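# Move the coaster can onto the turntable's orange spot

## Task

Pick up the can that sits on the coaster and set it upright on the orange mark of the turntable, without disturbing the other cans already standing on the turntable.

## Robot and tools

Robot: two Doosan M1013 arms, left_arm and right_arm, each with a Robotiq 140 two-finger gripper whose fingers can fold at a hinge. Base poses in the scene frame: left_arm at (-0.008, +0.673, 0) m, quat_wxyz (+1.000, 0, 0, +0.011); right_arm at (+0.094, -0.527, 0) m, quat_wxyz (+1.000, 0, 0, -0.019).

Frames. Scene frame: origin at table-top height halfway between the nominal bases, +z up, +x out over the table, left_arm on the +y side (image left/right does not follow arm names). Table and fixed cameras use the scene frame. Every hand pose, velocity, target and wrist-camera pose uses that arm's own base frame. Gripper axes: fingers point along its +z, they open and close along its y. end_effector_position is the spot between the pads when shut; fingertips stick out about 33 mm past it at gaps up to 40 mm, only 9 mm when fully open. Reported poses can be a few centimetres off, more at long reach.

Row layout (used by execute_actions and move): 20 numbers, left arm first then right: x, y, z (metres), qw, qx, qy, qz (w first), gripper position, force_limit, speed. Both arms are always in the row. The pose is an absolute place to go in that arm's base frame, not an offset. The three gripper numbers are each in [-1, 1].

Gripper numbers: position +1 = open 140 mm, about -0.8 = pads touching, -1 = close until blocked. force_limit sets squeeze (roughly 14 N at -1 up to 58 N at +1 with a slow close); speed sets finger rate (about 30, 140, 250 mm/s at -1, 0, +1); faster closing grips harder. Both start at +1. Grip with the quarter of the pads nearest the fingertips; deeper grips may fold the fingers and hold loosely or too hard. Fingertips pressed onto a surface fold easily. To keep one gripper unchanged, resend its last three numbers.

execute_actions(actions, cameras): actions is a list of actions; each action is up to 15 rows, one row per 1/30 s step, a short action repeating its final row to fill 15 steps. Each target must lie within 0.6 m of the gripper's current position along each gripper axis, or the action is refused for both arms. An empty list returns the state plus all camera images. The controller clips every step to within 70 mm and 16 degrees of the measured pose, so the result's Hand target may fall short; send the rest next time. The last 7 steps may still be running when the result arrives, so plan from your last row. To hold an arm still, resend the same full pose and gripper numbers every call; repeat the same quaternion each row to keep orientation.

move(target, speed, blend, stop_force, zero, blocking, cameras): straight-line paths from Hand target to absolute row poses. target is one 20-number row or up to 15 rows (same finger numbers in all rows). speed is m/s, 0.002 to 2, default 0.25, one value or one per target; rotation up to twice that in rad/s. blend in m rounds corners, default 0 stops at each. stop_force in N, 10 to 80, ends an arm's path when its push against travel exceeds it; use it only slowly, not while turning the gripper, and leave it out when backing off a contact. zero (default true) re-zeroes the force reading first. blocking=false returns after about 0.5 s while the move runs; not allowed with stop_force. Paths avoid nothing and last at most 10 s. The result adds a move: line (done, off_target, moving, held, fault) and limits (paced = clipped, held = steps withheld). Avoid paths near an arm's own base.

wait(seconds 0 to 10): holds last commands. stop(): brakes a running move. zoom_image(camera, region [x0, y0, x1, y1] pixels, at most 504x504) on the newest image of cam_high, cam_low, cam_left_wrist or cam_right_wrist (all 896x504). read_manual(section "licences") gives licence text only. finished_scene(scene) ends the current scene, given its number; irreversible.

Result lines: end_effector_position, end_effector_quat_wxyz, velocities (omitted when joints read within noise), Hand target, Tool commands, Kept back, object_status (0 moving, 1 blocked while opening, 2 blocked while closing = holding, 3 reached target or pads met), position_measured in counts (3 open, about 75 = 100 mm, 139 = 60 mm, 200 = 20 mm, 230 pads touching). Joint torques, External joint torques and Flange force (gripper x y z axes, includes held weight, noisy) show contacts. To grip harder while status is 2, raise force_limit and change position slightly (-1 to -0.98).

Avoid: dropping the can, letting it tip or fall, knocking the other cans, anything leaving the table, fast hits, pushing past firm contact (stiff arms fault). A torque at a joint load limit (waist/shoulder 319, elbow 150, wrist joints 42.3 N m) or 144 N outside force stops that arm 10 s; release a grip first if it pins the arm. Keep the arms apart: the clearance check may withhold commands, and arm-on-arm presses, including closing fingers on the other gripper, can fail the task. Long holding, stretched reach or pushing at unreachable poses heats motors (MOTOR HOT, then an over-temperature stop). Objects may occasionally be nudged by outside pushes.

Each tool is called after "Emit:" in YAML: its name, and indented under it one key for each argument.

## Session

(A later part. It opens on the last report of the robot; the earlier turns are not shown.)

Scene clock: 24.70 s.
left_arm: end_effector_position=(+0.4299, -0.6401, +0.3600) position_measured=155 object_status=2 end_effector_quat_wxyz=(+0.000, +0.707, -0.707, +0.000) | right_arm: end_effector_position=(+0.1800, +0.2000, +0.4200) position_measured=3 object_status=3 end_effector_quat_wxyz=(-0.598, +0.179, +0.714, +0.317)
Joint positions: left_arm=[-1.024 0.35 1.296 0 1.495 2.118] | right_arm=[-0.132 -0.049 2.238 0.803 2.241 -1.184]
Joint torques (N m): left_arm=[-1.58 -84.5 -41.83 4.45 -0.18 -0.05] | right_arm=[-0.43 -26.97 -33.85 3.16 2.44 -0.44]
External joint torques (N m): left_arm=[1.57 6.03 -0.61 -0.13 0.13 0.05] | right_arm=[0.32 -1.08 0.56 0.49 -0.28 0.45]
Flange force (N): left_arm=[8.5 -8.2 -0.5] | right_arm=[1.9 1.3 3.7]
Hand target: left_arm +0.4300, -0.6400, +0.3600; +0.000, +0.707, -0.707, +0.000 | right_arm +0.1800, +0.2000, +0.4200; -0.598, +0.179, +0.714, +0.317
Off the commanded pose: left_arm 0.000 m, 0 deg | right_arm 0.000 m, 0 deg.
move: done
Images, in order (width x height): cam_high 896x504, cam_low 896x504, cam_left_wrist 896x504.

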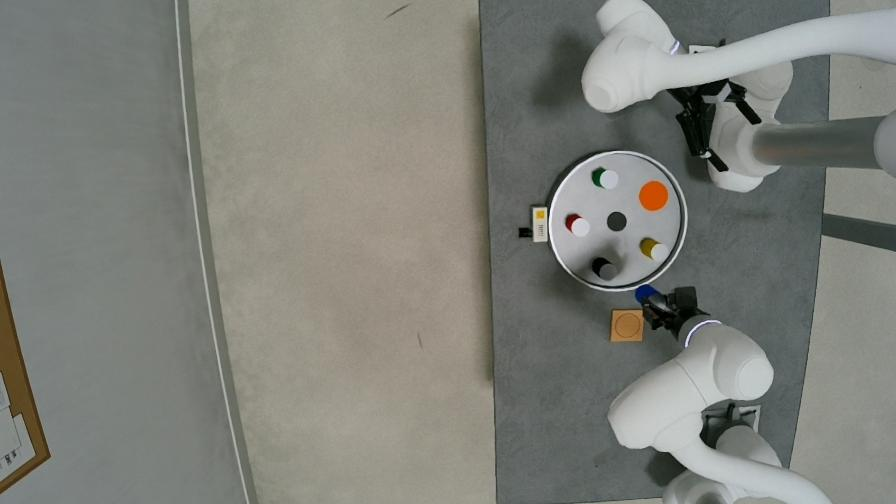

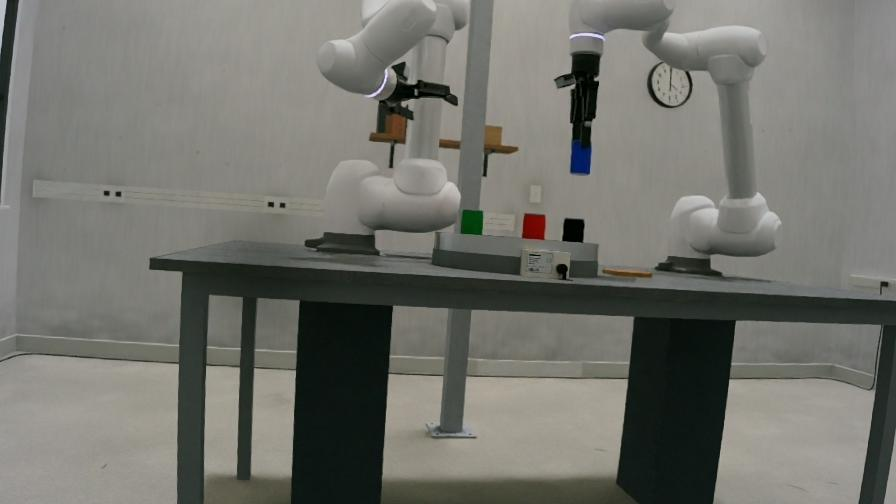

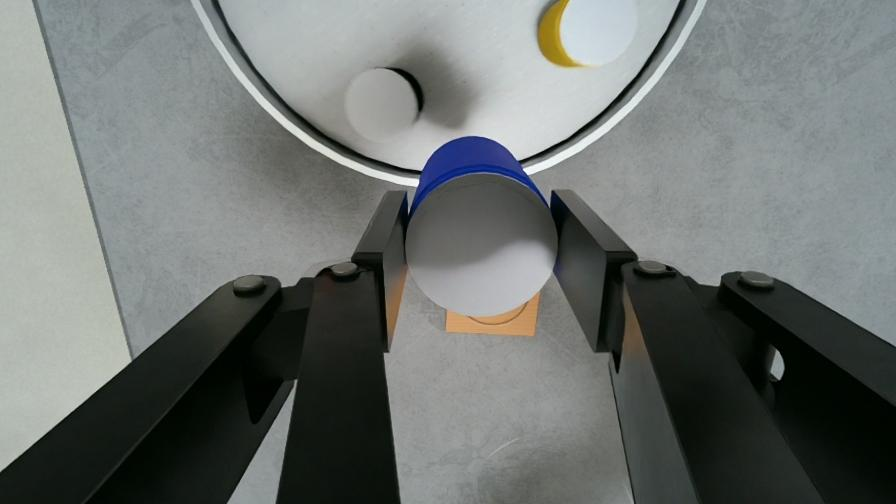

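Emit:
move:
  target: [0.435, -0.70, 0.36, 0, 0.7071, -0.7071, 0, -1, 0, -1, 0.18, 0.20, 0.42, -0.598, 0.179, 0.714, 0.317, 1, 1, 1]
  speed: 0.2
  cameras: ["cam_high", "cam_left_wrist"]

Emit:
wait:
  seconds: 1.4
  cameras: ["cam_high", "cam_left_wrist"]

Emit:
wait:
  seconds: 1.4
  cameras: ["cam_high", "cam_left_wrist"]

Emit:
wait:
  seconds: 1.4
  cameras: ["cam_high", "cam_left_wrist"]

Emit:
wait:
  seconds: 1.4
  cameras: ["cam_high", "cam_left_wrist"]

Scene clock: 26.87 s.
left_arm: end_effector_position=(+0.4350, -0.7000, +0.3600) position_measured=155 object_status=2 end_effector_quat_wxyz=(+0.000, +0.707, -0.707, +0.000) | right_arm: end_effector_position=(+0.1800, +0.2000, +0.4200) position_measured=3 object_status=3 end_effector_quat_wxyz=(-0.598, +0.179, +0.714, +0.317)
Joint positions: left_arm=[-1.057 0.441 1.166 0 1.534 2.085] | right_arm=[-0.132 -0.049 2.238 0.803 2.241 -1.184]
Joint torques (N m): left_arm=[-0.77 -95.1 -41.86 4.5 -0.02 -0.04] | right_arm=[-0.4 -26.45 -33.65 3.13 2.42 -0.39]
External joint torques (N m): left_arm=[0.76 8.51 -0.34 -0.19 -0.03 0.04] | right_arm=[0.41 -1.77 0.37 0.5 -0.27 0.4]
Flange force (N): left_arm=[13.0 -9.2 0.0] | right_arm=[3.0 1.1 4.4]
Hand target: left_arm +0.4350, -0.7000, +0.3600; +0.000, +0.707, -0.707, +0.000 | right_arm +0.1800, +0.2000, +0.4200; -0.598, +0.179, +0.714, +0.317
Off the commanded pose: left_arm 0.000 m, 0 deg | right_arm 0.000 m, 0 deg.
move: done
Images, in order (width x height): cam_high 896x504, cam_left_wrist 896x504.

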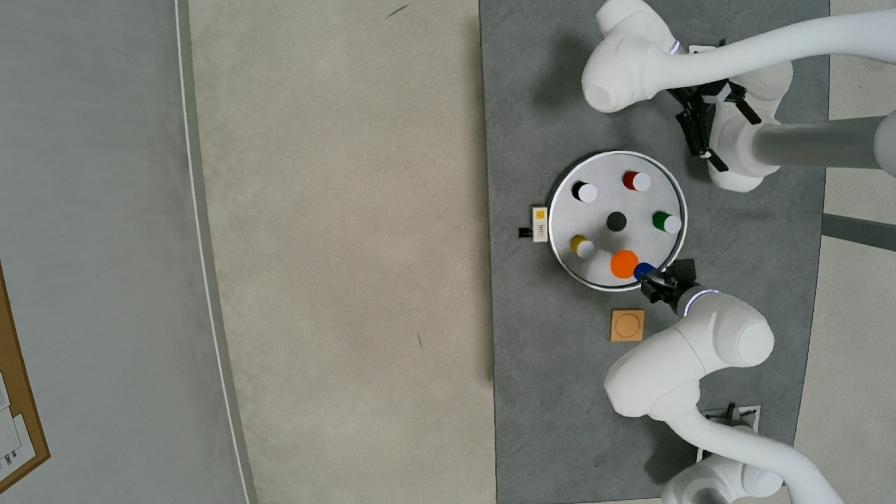

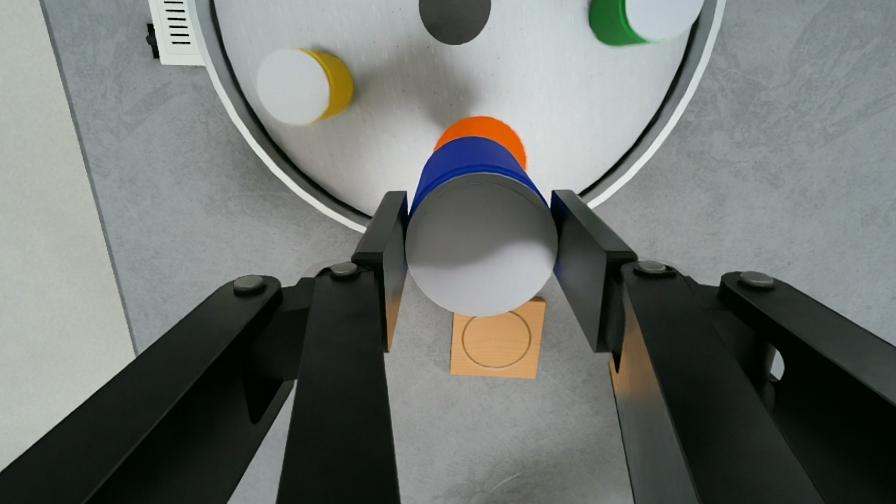

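Scene clock: 28.27 s.
left_arm: end_effector_position=(+0.4350, -0.7000, +0.3600) position_measured=155 object_status=2 end_effector_quat_wxyz=(+0.000, +0.707, -0.707, +0.000) | right_arm: end_effector_position=(+0.1800, +0.2000, +0.4200) position_measured=3 object_status=3 end_effector_quat_wxyz=(-0.598, +0.179, +0.714, +0.317)
Joint positions: left_arm=[-1.057 0.441 1.166 0 1.534 2.085] | right_arm=[-0.132 -0.049 2.238 0.803 2.241 -1.184]
Joint torques (N m): left_arm=[-0.84 -94.57 -42.34 4.48 -0.1 -0.09] | right_arm=[-0.4 -26.56 -33.57 3.15 2.38 -0.36]
External joint torques (N m): left_arm=[1.25 7.73 0.14 -0.17 0.06 0.09] | right_arm=[0.48 -1.87 0.28 0.48 -0.23 0.37]
Flange force (N): left_arm=[10.5 -8.4 0.6] | right_arm=[3.2 1.2 4.4]
Hand target: left_arm +0.4350, -0.7000, +0.3600; +0.000, +0.707, -0.707, +0.000 | right_arm +0.1800, +0.2000, +0.4200; -0.598, +0.179, +0.714, +0.317
Tool commands: left_gripper/position=-1.0 left_gripper/force_limit=+0.0 left_gripper/speed=-1.0 right_gripper/position=+1.0 right_gripper/force_limit=+1.0 right_gripper/speed=+1.0
Off the commanded pose: left_arm 0.000 m, 0 deg | right_arm 0.000 m, 0 deg.
wait: 1.40 s; at rest by 0.17 s
Images, in order (width x height): cam_high 896x504, cam_left_wrist 896x504.

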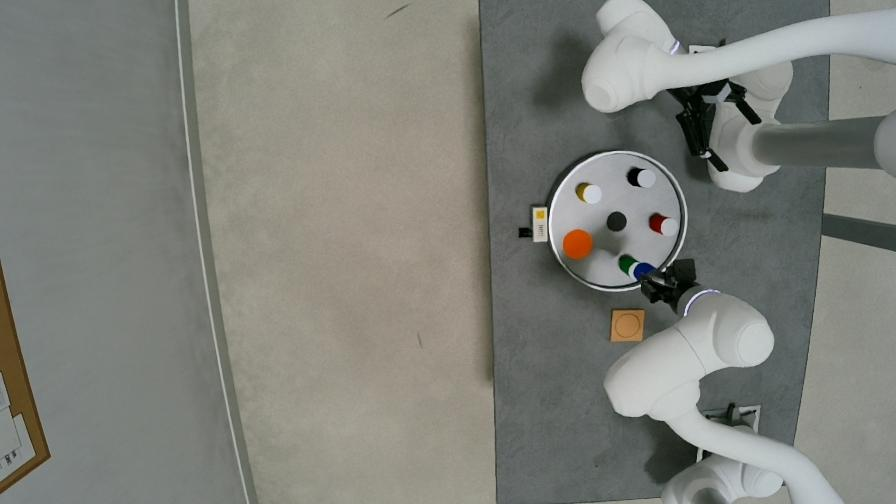

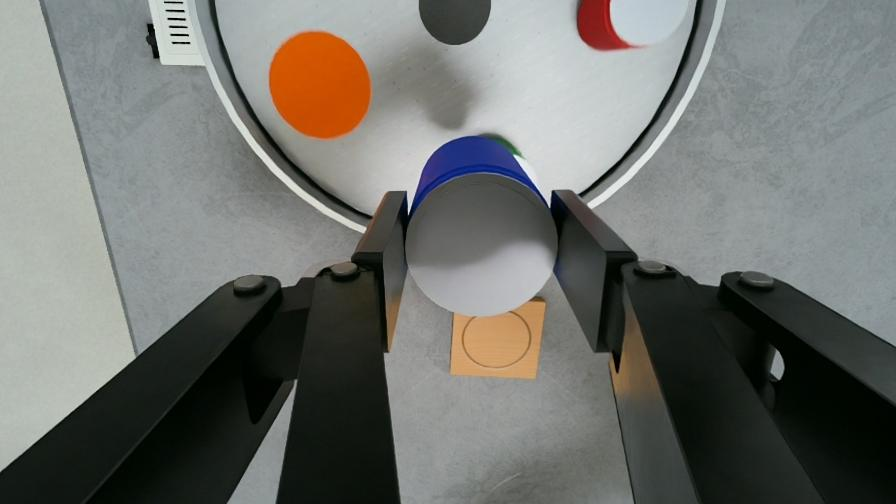

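Scene clock: 29.67 s.
left_arm: end_effector_position=(+0.4350, -0.7000, +0.3600) position_measured=155 object_status=2 end_effector_quat_wxyz=(+0.000, +0.707, -0.707, +0.000) | right_arm: end_effector_position=(+0.1800, +0.2000, +0.4200) position_measured=3 object_status=3 end_effector_quat_wxyz=(-0.598, +0.179, +0.714, +0.317)
Joint positions: left_arm=[-1.057 0.441 1.166 0 1.534 2.085] | right_arm=[-0.132 -0.049 2.238 0.803 2.241 -1.184]
Joint torques (N m): left_arm=[-0.86 -94.21 -42.42 4.52 -0.09 0.01] | right_arm=[-0.2 -26.99 -33.69 3.19 2.49 -0.44]
External joint torques (N m): left_arm=[0.64 6.79 -0.14 -0.19 0.04 -0.02] | right_arm=[0.23 -1.51 0.38 0.44 -0.33 0.45]
Flange force (N): left_arm=[10.1 -7.2 0.1] | right_arm=[2.5 1.0 3.8]
Hand target: left_arm +0.4350, -0.7000, +0.3600; +0.000, +0.707, -0.707, +0.000 | right_arm +0.1800, +0.2000, +0.4200; -0.598, +0.179, +0.714, +0.317
Tool commands: left_gripper/position=-1.0 left_gripper/force_limit=+0.0 left_gripper/speed=-1.0 right_gripper/position=+1.0 right_gripper/force_limit=+1.0 right_gripper/speed=+1.0
Off the commanded pose: left_arm 0.000 m, 0 deg | right_arm 0.000 m, 0 deg.
wait: 1.40 s; at rest by 0.17 s
Images, in order (width x height): cam_high 896x504, cam_left_wrist 896x504.

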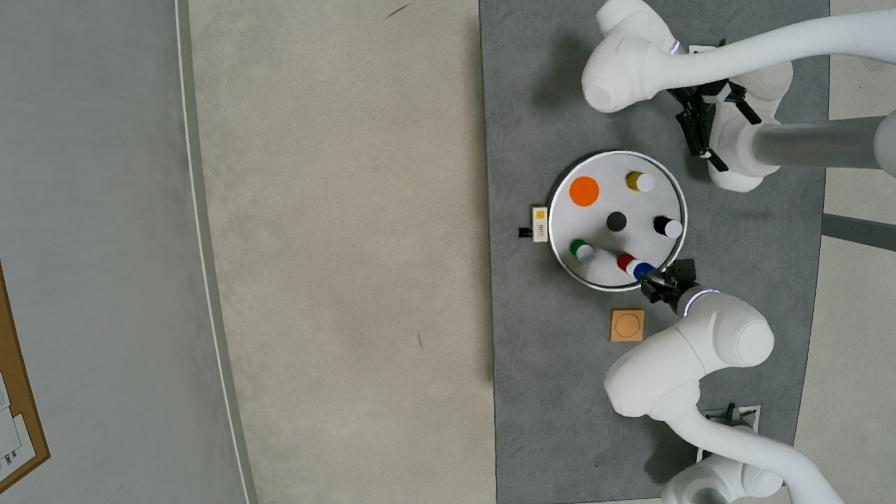

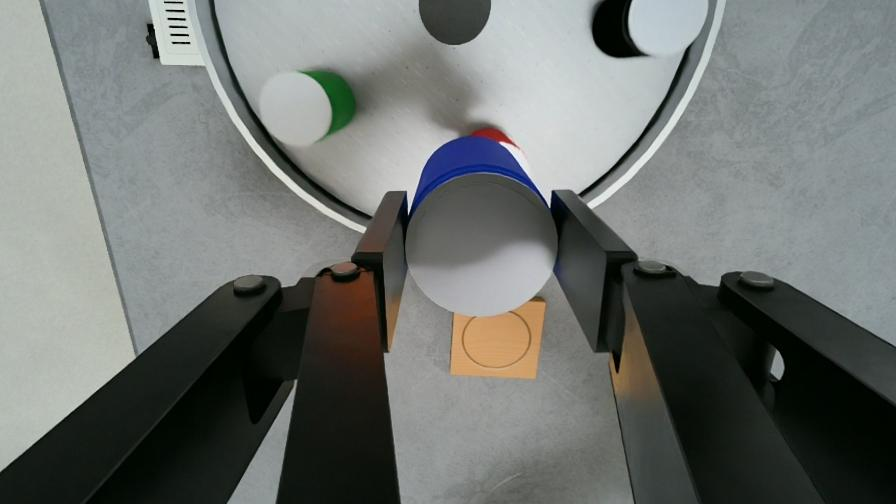

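Scene clock: 31.07 s.
left_arm: end_effector_position=(+0.4350, -0.7000, +0.3600) position_measured=155 object_status=2 end_effector_quat_wxyz=(+0.000, +0.707, -0.707, +0.000) | right_arm: end_effector_position=(+0.1800, +0.2000, +0.4200) position_measured=3 object_status=3 end_effector_quat_wxyz=(-0.598, +0.179, +0.714, +0.317)
Joint positions: left_arm=[-1.057 0.441 1.166 0 1.534 2.085] | right_arm=[-0.132 -0.049 2.238 0.803 2.241 -1.184]
Joint torques (N m): left_arm=[-1.47 -95.22 -42.24 4.5 -0.12 -0.1] | right_arm=[-0.16 -26.4 -33.72 3.15 2.42 -0.43]
External joint torques (N m): left_arm=[1.08 8.67 -0.02 -0.2 0.06 0.1] | right_arm=[0.14 -2.03 0.37 0.5 -0.26 0.44]
Flange force (N): left_arm=[12.3 -9.3 0.4] | right_arm=[3.5 0.5 4.4]
Hand target: left_arm +0.4350, -0.7000, +0.3600; +0.000, +0.707, -0.707, +0.000 | right_arm +0.1800, +0.2000, +0.4200; -0.598, +0.179, +0.714, +0.317
Tool commands: left_gripper/position=-1.0 left_gripper/force_limit=+0.0 left_gripper/speed=-1.0 right_gripper/position=+1.0 right_gripper/force_limit=+1.0 right_gripper/speed=+1.0
Off the commanded pose: left_arm 0.000 m, 0 deg | right_arm 0.000 m, 0 deg.
wait: 1.40 s; at rest by 0.17 s
Images, in order (width x height): cam_high 896x504, cam_left_wrist 896x504.

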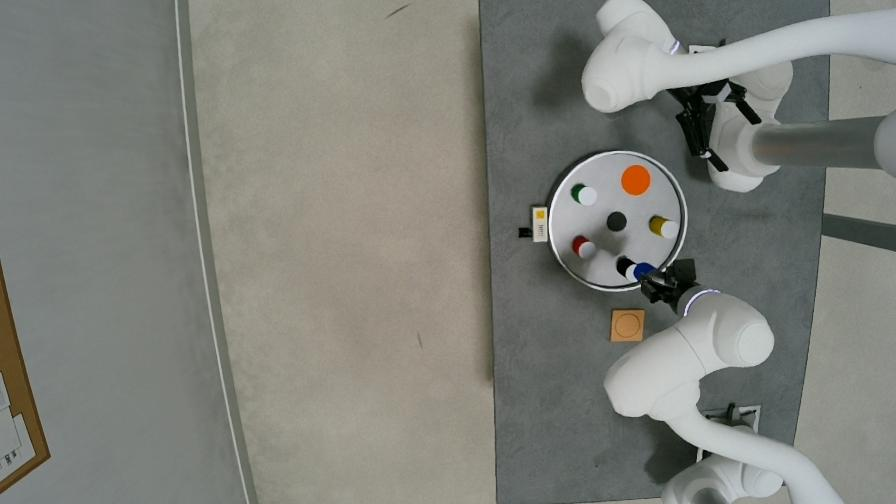

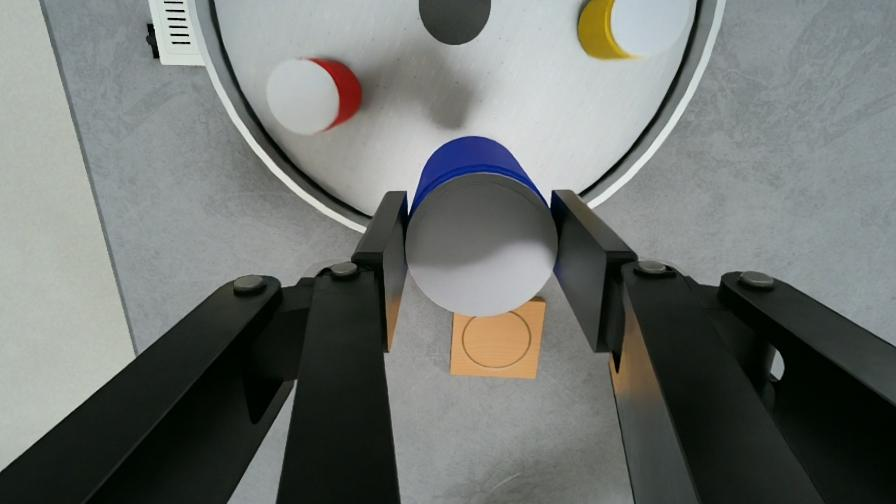

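Scene clock: 32.47 s.
left_arm: end_effector_position=(+0.4350, -0.7000, +0.3600) position_measured=155 object_status=2 end_effector_quat_wxyz=(+0.000, +0.707, -0.707, +0.000) | right_arm: end_effector_position=(+0.1800, +0.2000, +0.4200) position_measured=3 object_status=3 end_effector_quat_wxyz=(-0.598, +0.179, +0.714, +0.317)
Joint positions: left_arm=[-1.057 0.441 1.166 0 1.534 2.085] | right_arm=[-0.132 -0.049 2.238 0.803 2.241 -1.184]
Joint torques (N m): left_arm=[-1.3 -94.52 -42.23 4.55 -0.16 -0.03] | right_arm=[-0.22 -26.62 -33.8 3.14 2.44 -0.39]
External joint torques (N m): left_arm=[1.07 7.6 -0.2 -0.23 0.1 0.03] | right_arm=[0.22 -1.72 0.5 0.5 -0.28 0.4]
Flange force (N): left_arm=[11.2 -8.5 0.0] | right_arm=[2.8 0.6 4.2]
Hand target: left_arm +0.4350, -0.7000, +0.3600; +0.000, +0.707, -0.707, +0.000 | right_arm +0.1800, +0.2000, +0.4200; -0.598, +0.179, +0.714, +0.317
Tool commands: left_gripper/position=-1.0 left_gripper/force_limit=+0.0 left_gripper/speed=-1.0 right_gripper/position=+1.0 right_gripper/force_limit=+1.0 right_gripper/speed=+1.0
Off the commanded pose: left_arm 0.000 m, 0 deg | right_arm 0.000 m, 0 deg.
wait: 1.40 s; at rest by 0.17 s
Images, in order (width x height): cam_high 896x504, cam_left_wrist 896x504.

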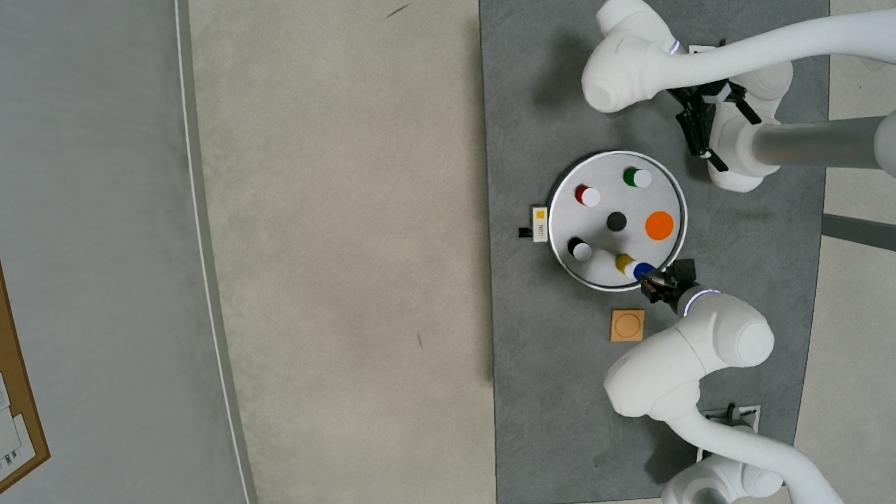

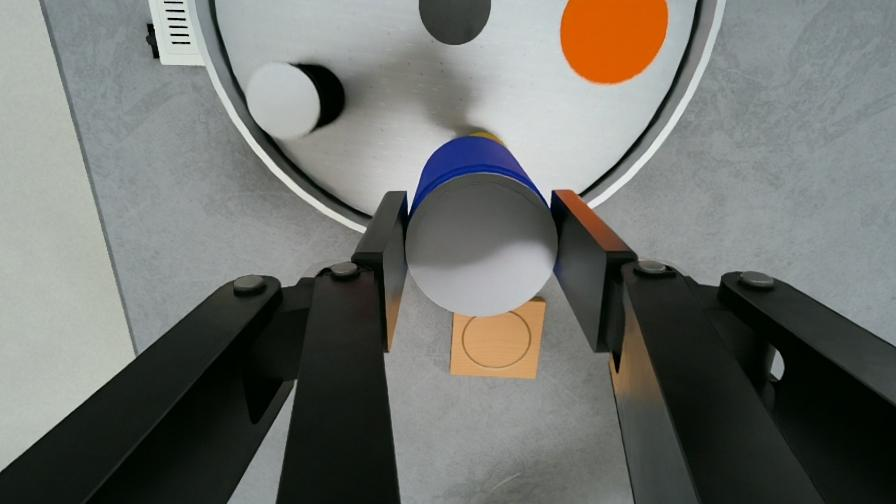

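Emit:
move:
  target: [0.442, -0.798, 0.20, 0, 0.7071, -0.7071, 0, -1, 0, -1, 0.18, 0.20, 0.42, -0.598, 0.179, 0.714, 0.317, 1, 1, 1]
  speed: 0.2
  cameras: ["cam_low", "cam_left_wrist"]

Emit:
move:
  target: [0.442, -0.798, 0.143, 0, 0.7071, -0.7071, 0, -1, 0, -1, 0.18, 0.20, 0.42, -0.598, 0.179, 0.714, 0.317, 1, 1, 1]
  speed: 0.015
  stop_force: 10
  cameras: ["cam_low", "cam_left_wrist"]

Scene clock: 39.67 s.
left_arm: end_effector_position=(+0.4420, -0.7980, +0.2001) position_measured=155 object_status=2 end_effector_quat_wxyz=(+0.000, +0.707, -0.707, +0.000) | right_arm: end_effector_position=(+0.1800, +0.2000, +0.4200) position_measured=3 object_status=3 end_effector_quat_wxyz=(-0.598, +0.179, +0.714, +0.317)
Joint positions: left_arm=[-1.103 0.631 1.157 0 1.353 2.039] | right_arm=[-0.132 -0.049 2.238 0.803 2.241 -1.184]
Joint torques (N m): left_arm=[-1.22 -109.81 -41.18 4.37 -0.1 0.02] | right_arm=[-0.01 -26.6 -33.79 3.17 2.43 -0.38]
External joint torques (N m): left_arm=[0.45 7.05 -0.21 -0.17 0.05 -0.02] | right_arm=[0.01 -1.81 0.48 0.46 -0.27 0.39]
Flange force (N): left_arm=[11.0 -6.6 2.3] | right_arm=[3.0 0.1 4.0]
Hand target: left_arm +0.4420, -0.7980, +0.2000; +0.000, +0.707, -0.707, +0.000 | right_arm +0.1800, +0.2000, +0.4200; -0.598, +0.179, +0.714, +0.317
Off the commanded pose: left_arm 0.000 m, 0 deg | right_arm 0.000 m, 0 deg.
move: done
Images, in order (width x height): cam_low 896x504, cam_left_wrist 896x504.

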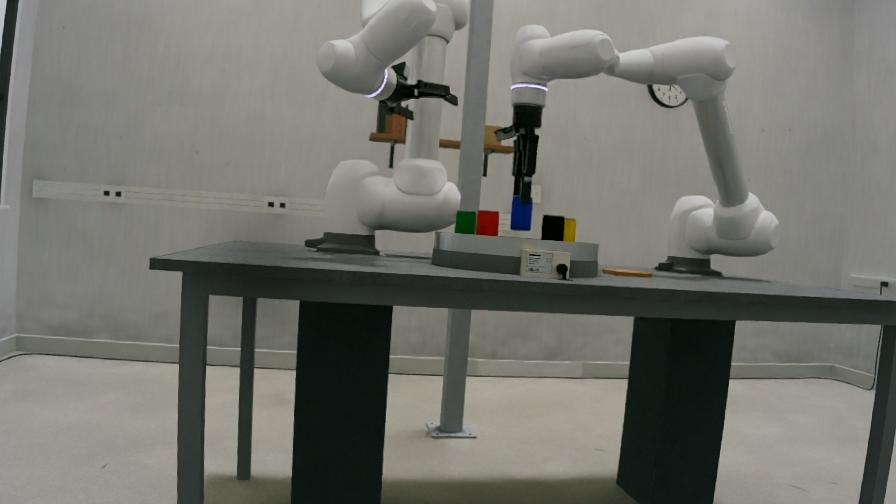

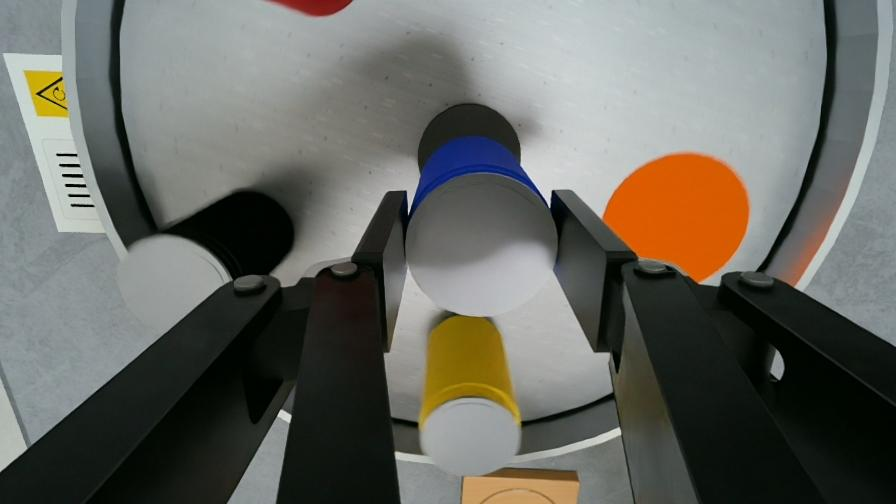

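Scene clock: 42.87 s.
left_arm: end_effector_position=(+0.4421, -0.7981, +0.1613) position_measured=155 object_status=2 end_effector_quat_wxyz=(+0.000, +0.707, -0.707, +0.000) | right_arm: end_effector_position=(+0.1800, +0.2000, +0.4200) position_measured=3 object_status=3 end_effector_quat_wxyz=(-0.598, +0.179, +0.714, +0.317)
Joint positions: left_arm=[-1.103 0.647 1.201 0 1.293 2.039] | right_arm=[-0.132 -0.049 2.238 0.803 2.241 -1.184]
Joint torques (N m): left_arm=[-2.86 -88.2 -27.51 3.8 0.21 -0.1] | right_arm=[0.08 -27.09 -33.64 3.12 2.39 -0.44]
External joint torques (N m): left_arm=[2.92 -15.96 -13.4 0.37 -0.26 0.1] | right_arm=[-0.08 -1.36 0.31 0.51 -0.23 0.45]
Flange force (N): left_arm=[8.1 -8.3 -21.3] | right_arm=[2.7 0.6 3.2]
Hand target: left_arm +0.4421, -0.7981, +0.1613; +0.000, +0.707, -0.707, +0.000 | right_arm +0.1800, +0.2000, +0.4200; -0.598, +0.179, +0.714, +0.317
Off the commanded pose: left_arm 0.018 m, 0 deg | right_arm 0.000 m, 0 deg.
move: contact (left_arm)
Images, in order (width x height): cam_low 896x504, cam_left_wrist 896x504.

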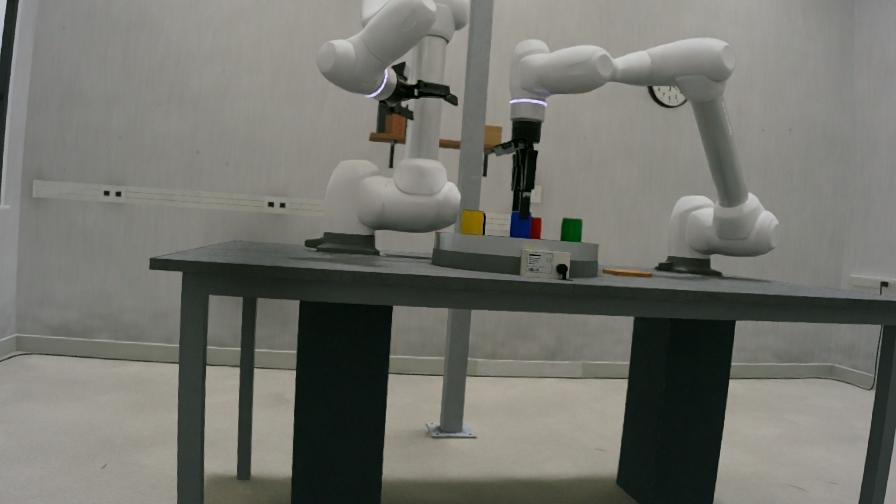

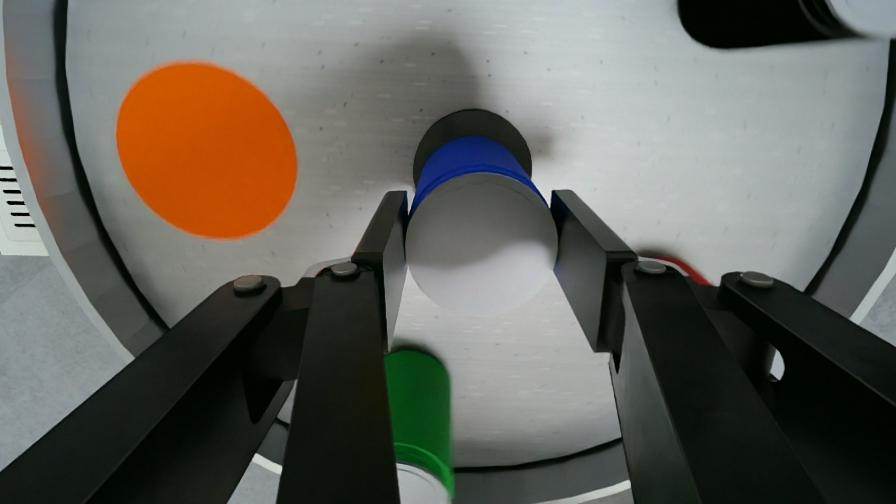

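Emit:
move:
  target: [0.442, -0.798, 0.19, 0, 0.7071, -0.7071, 0, -1, 0, -1, 0.18, 0.20, 0.42, -0.598, 0.179, 0.714, 0.317, 1, 1, 1]
  speed: 0.1

Emit:
zoom_image:
  camera: "cam_left_wrist"
  region: [380, 80, 580, 220]

Emit:
zoom_image:
  camera: "cam_left_wrist"
  region: [60, 30, 360, 280]

Scene clock: 44.13 s.
left_arm: end_effector_position=(+0.4420, -0.7980, +0.1900) position_measured=155 object_status=2 end_effector_quat_wxyz=(+0.000, +0.707, -0.707, +0.000) | right_arm: end_effector_position=(+0.1800, +0.2000, +0.4200) position_measured=3 object_status=3 end_effector_quat_wxyz=(-0.598, +0.179, +0.714, +0.317)
Joint positions: left_arm=[-1.103 0.635 1.169 0 1.338 2.039] | right_arm=[-0.132 -0.049 2.238 0.803 2.241 -1.184]
Joint torques (N m): left_arm=[-1.05 -111.74 -41.27 4.39 -0.15 -0.02] | right_arm=[-0.17 -26.57 -33.79 3.2 2.47 -0.43]
External joint torques (N m): left_arm=[0.57 8.86 0.15 -0.21 0.11 0.02] | right_arm=[0.17 -1.77 0.48 0.44 -0.32 0.44]
Flange force (N): left_arm=[12.7 -7.8 3.6] | right_arm=[2.9 0.5 4.2]
Hand target: left_arm +0.4420, -0.7980, +0.1900; +0.000, +0.707, -0.707, +0.000 | right_arm +0.1800, +0.2000, +0.4200; -0.598, +0.179, +0.714, +0.317
Off the commanded pose: left_arm 0.000 m, 0 deg | right_arm 0.000 m, 0 deg.
move: done

Scaled by 2.520.
This view is cut from an older image: the scene may have changed since it was taken.

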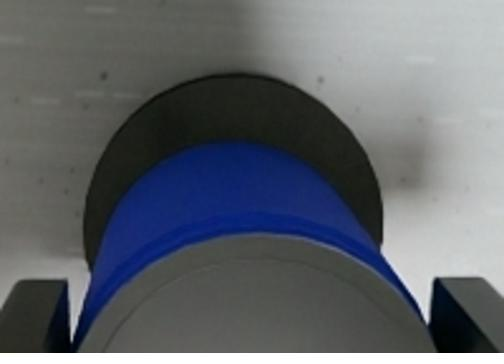

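Scaled by 1.680.
This view is cut from an older image: the scene may have changed since it was taken.

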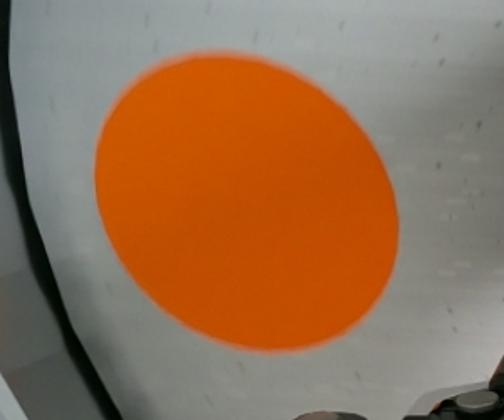

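Emit:
move:
  target:
    - [0.442, -0.798, 0.30, 0, 0.7071, -0.7071, 0, -1, 0, -1, 0.18, 0.20, 0.42, -0.598, 0.179, 0.714, 0.317, 1, 1, 1]
    - [0.3292, -0.7425, 0.38, 0, 0.7071, -0.7071, 0, -1, 0, -1, 0.18, 0.20, 0.42, -0.598, 0.179, 0.714, 0.317, 1, 1, 1]
  speed: 0.25
  blend: [0.04, 0]
  cameras: ["cam_high"]

Scene clock: 47.53 s.
left_arm: end_effector_position=(+0.3292, -0.7425, +0.3799) position_measured=155 object_status=2 end_effector_quat_wxyz=(+0.000, +0.707, -0.707, +0.000) | right_arm: end_effector_position=(+0.1800, +0.2000, +0.4200) position_measured=3 object_status=3 end_effector_quat_wxyz=(-0.598, +0.179, +0.714, +0.317)
Joint positions: left_arm=[-1.196 0.42 1.162 0 1.56 1.946] | right_arm=[-0.132 -0.049 2.238 0.803 2.241 -1.184]
Joint torques (N m): left_arm=[-2.04 -90.77 -41.84 4.51 -0.17 0.03] | right_arm=[0.19 -26.56 -33.76 3.18 2.42 -0.41]
External joint torques (N m): left_arm=[2.11 5.85 -0.49 -0.19 0.12 -0.03] | right_arm=[-0.23 -1.71 0.48 0.45 -0.26 0.42]
Flange force (N): left_arm=[9.7 -7.1 -1.0] | right_arm=[3.0 -0.3 3.5]
Hand target: left_arm +0.3292, -0.7425, +0.3800; +0.000, +0.707, -0.707, +0.000 | right_arm +0.1800, +0.2000, +0.4200; -0.598, +0.179, +0.714, +0.317
Off the commanded pose: left_arm 0.000 m, 0 deg | right_arm 0.000 m, 0 deg.
move: done
Images, in order (width x height): cam_high 896x504.

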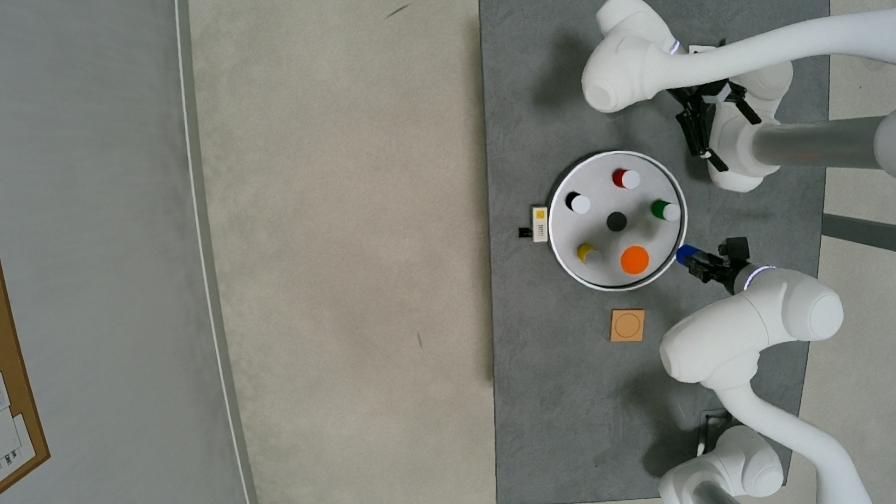

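Emit:
wait:
  seconds: 0

Scene clock: 48.13 s.
left_arm: end_effector_position=(+0.3292, -0.7425, +0.3800) position_measured=155 object_status=2 end_effector_quat_wxyz=(+0.000, +0.707, -0.707, +0.000) | right_arm: end_effector_position=(+0.1800, +0.2000, +0.4200) position_measured=3 object_status=3 end_effector_quat_wxyz=(-0.598, +0.179, +0.714, +0.317)
Joint positions: left_arm=[-1.196 0.419 1.162 0 1.56 1.946] | right_arm=[-0.132 -0.049 2.238 0.803 2.241 -1.184]
Joint torques (N m): left_arm=[-1.65 -91.59 -42.42 4.5 -0.15 -0.01] | right_arm=[-0.38 -26.57 -33.64 3.14 2.43 -0.41]
External joint torques (N m): left_arm=[2 5.84 -0.24 -0.13 0.1 0.01] | right_arm=[0.33 -1.38 0.41 0.49 -0.28 0.42]
Flange force (N): left_arm=[9.1 -6.8 -0.5] | right_arm=[2.4 1.2 3.9]
Hand target: left_arm +0.3292, -0.7425, +0.3800; +0.000, +0.707, -0.707, +0.000 | right_arm +0.1800, +0.2000, +0.4200; -0.598, +0.179, +0.714, +0.317
Tool commands: left_gripper/position=-1.0 left_gripper/force_limit=+0.0 left_gripper/speed=-1.0 right_gripper/position=+1.0 right_gripper/force_limit=+1.0 right_gripper/speed=+1.0
Off the commanded pose: left_arm 0.000 m, 0 deg | right_arm 0.000 m, 0 deg.


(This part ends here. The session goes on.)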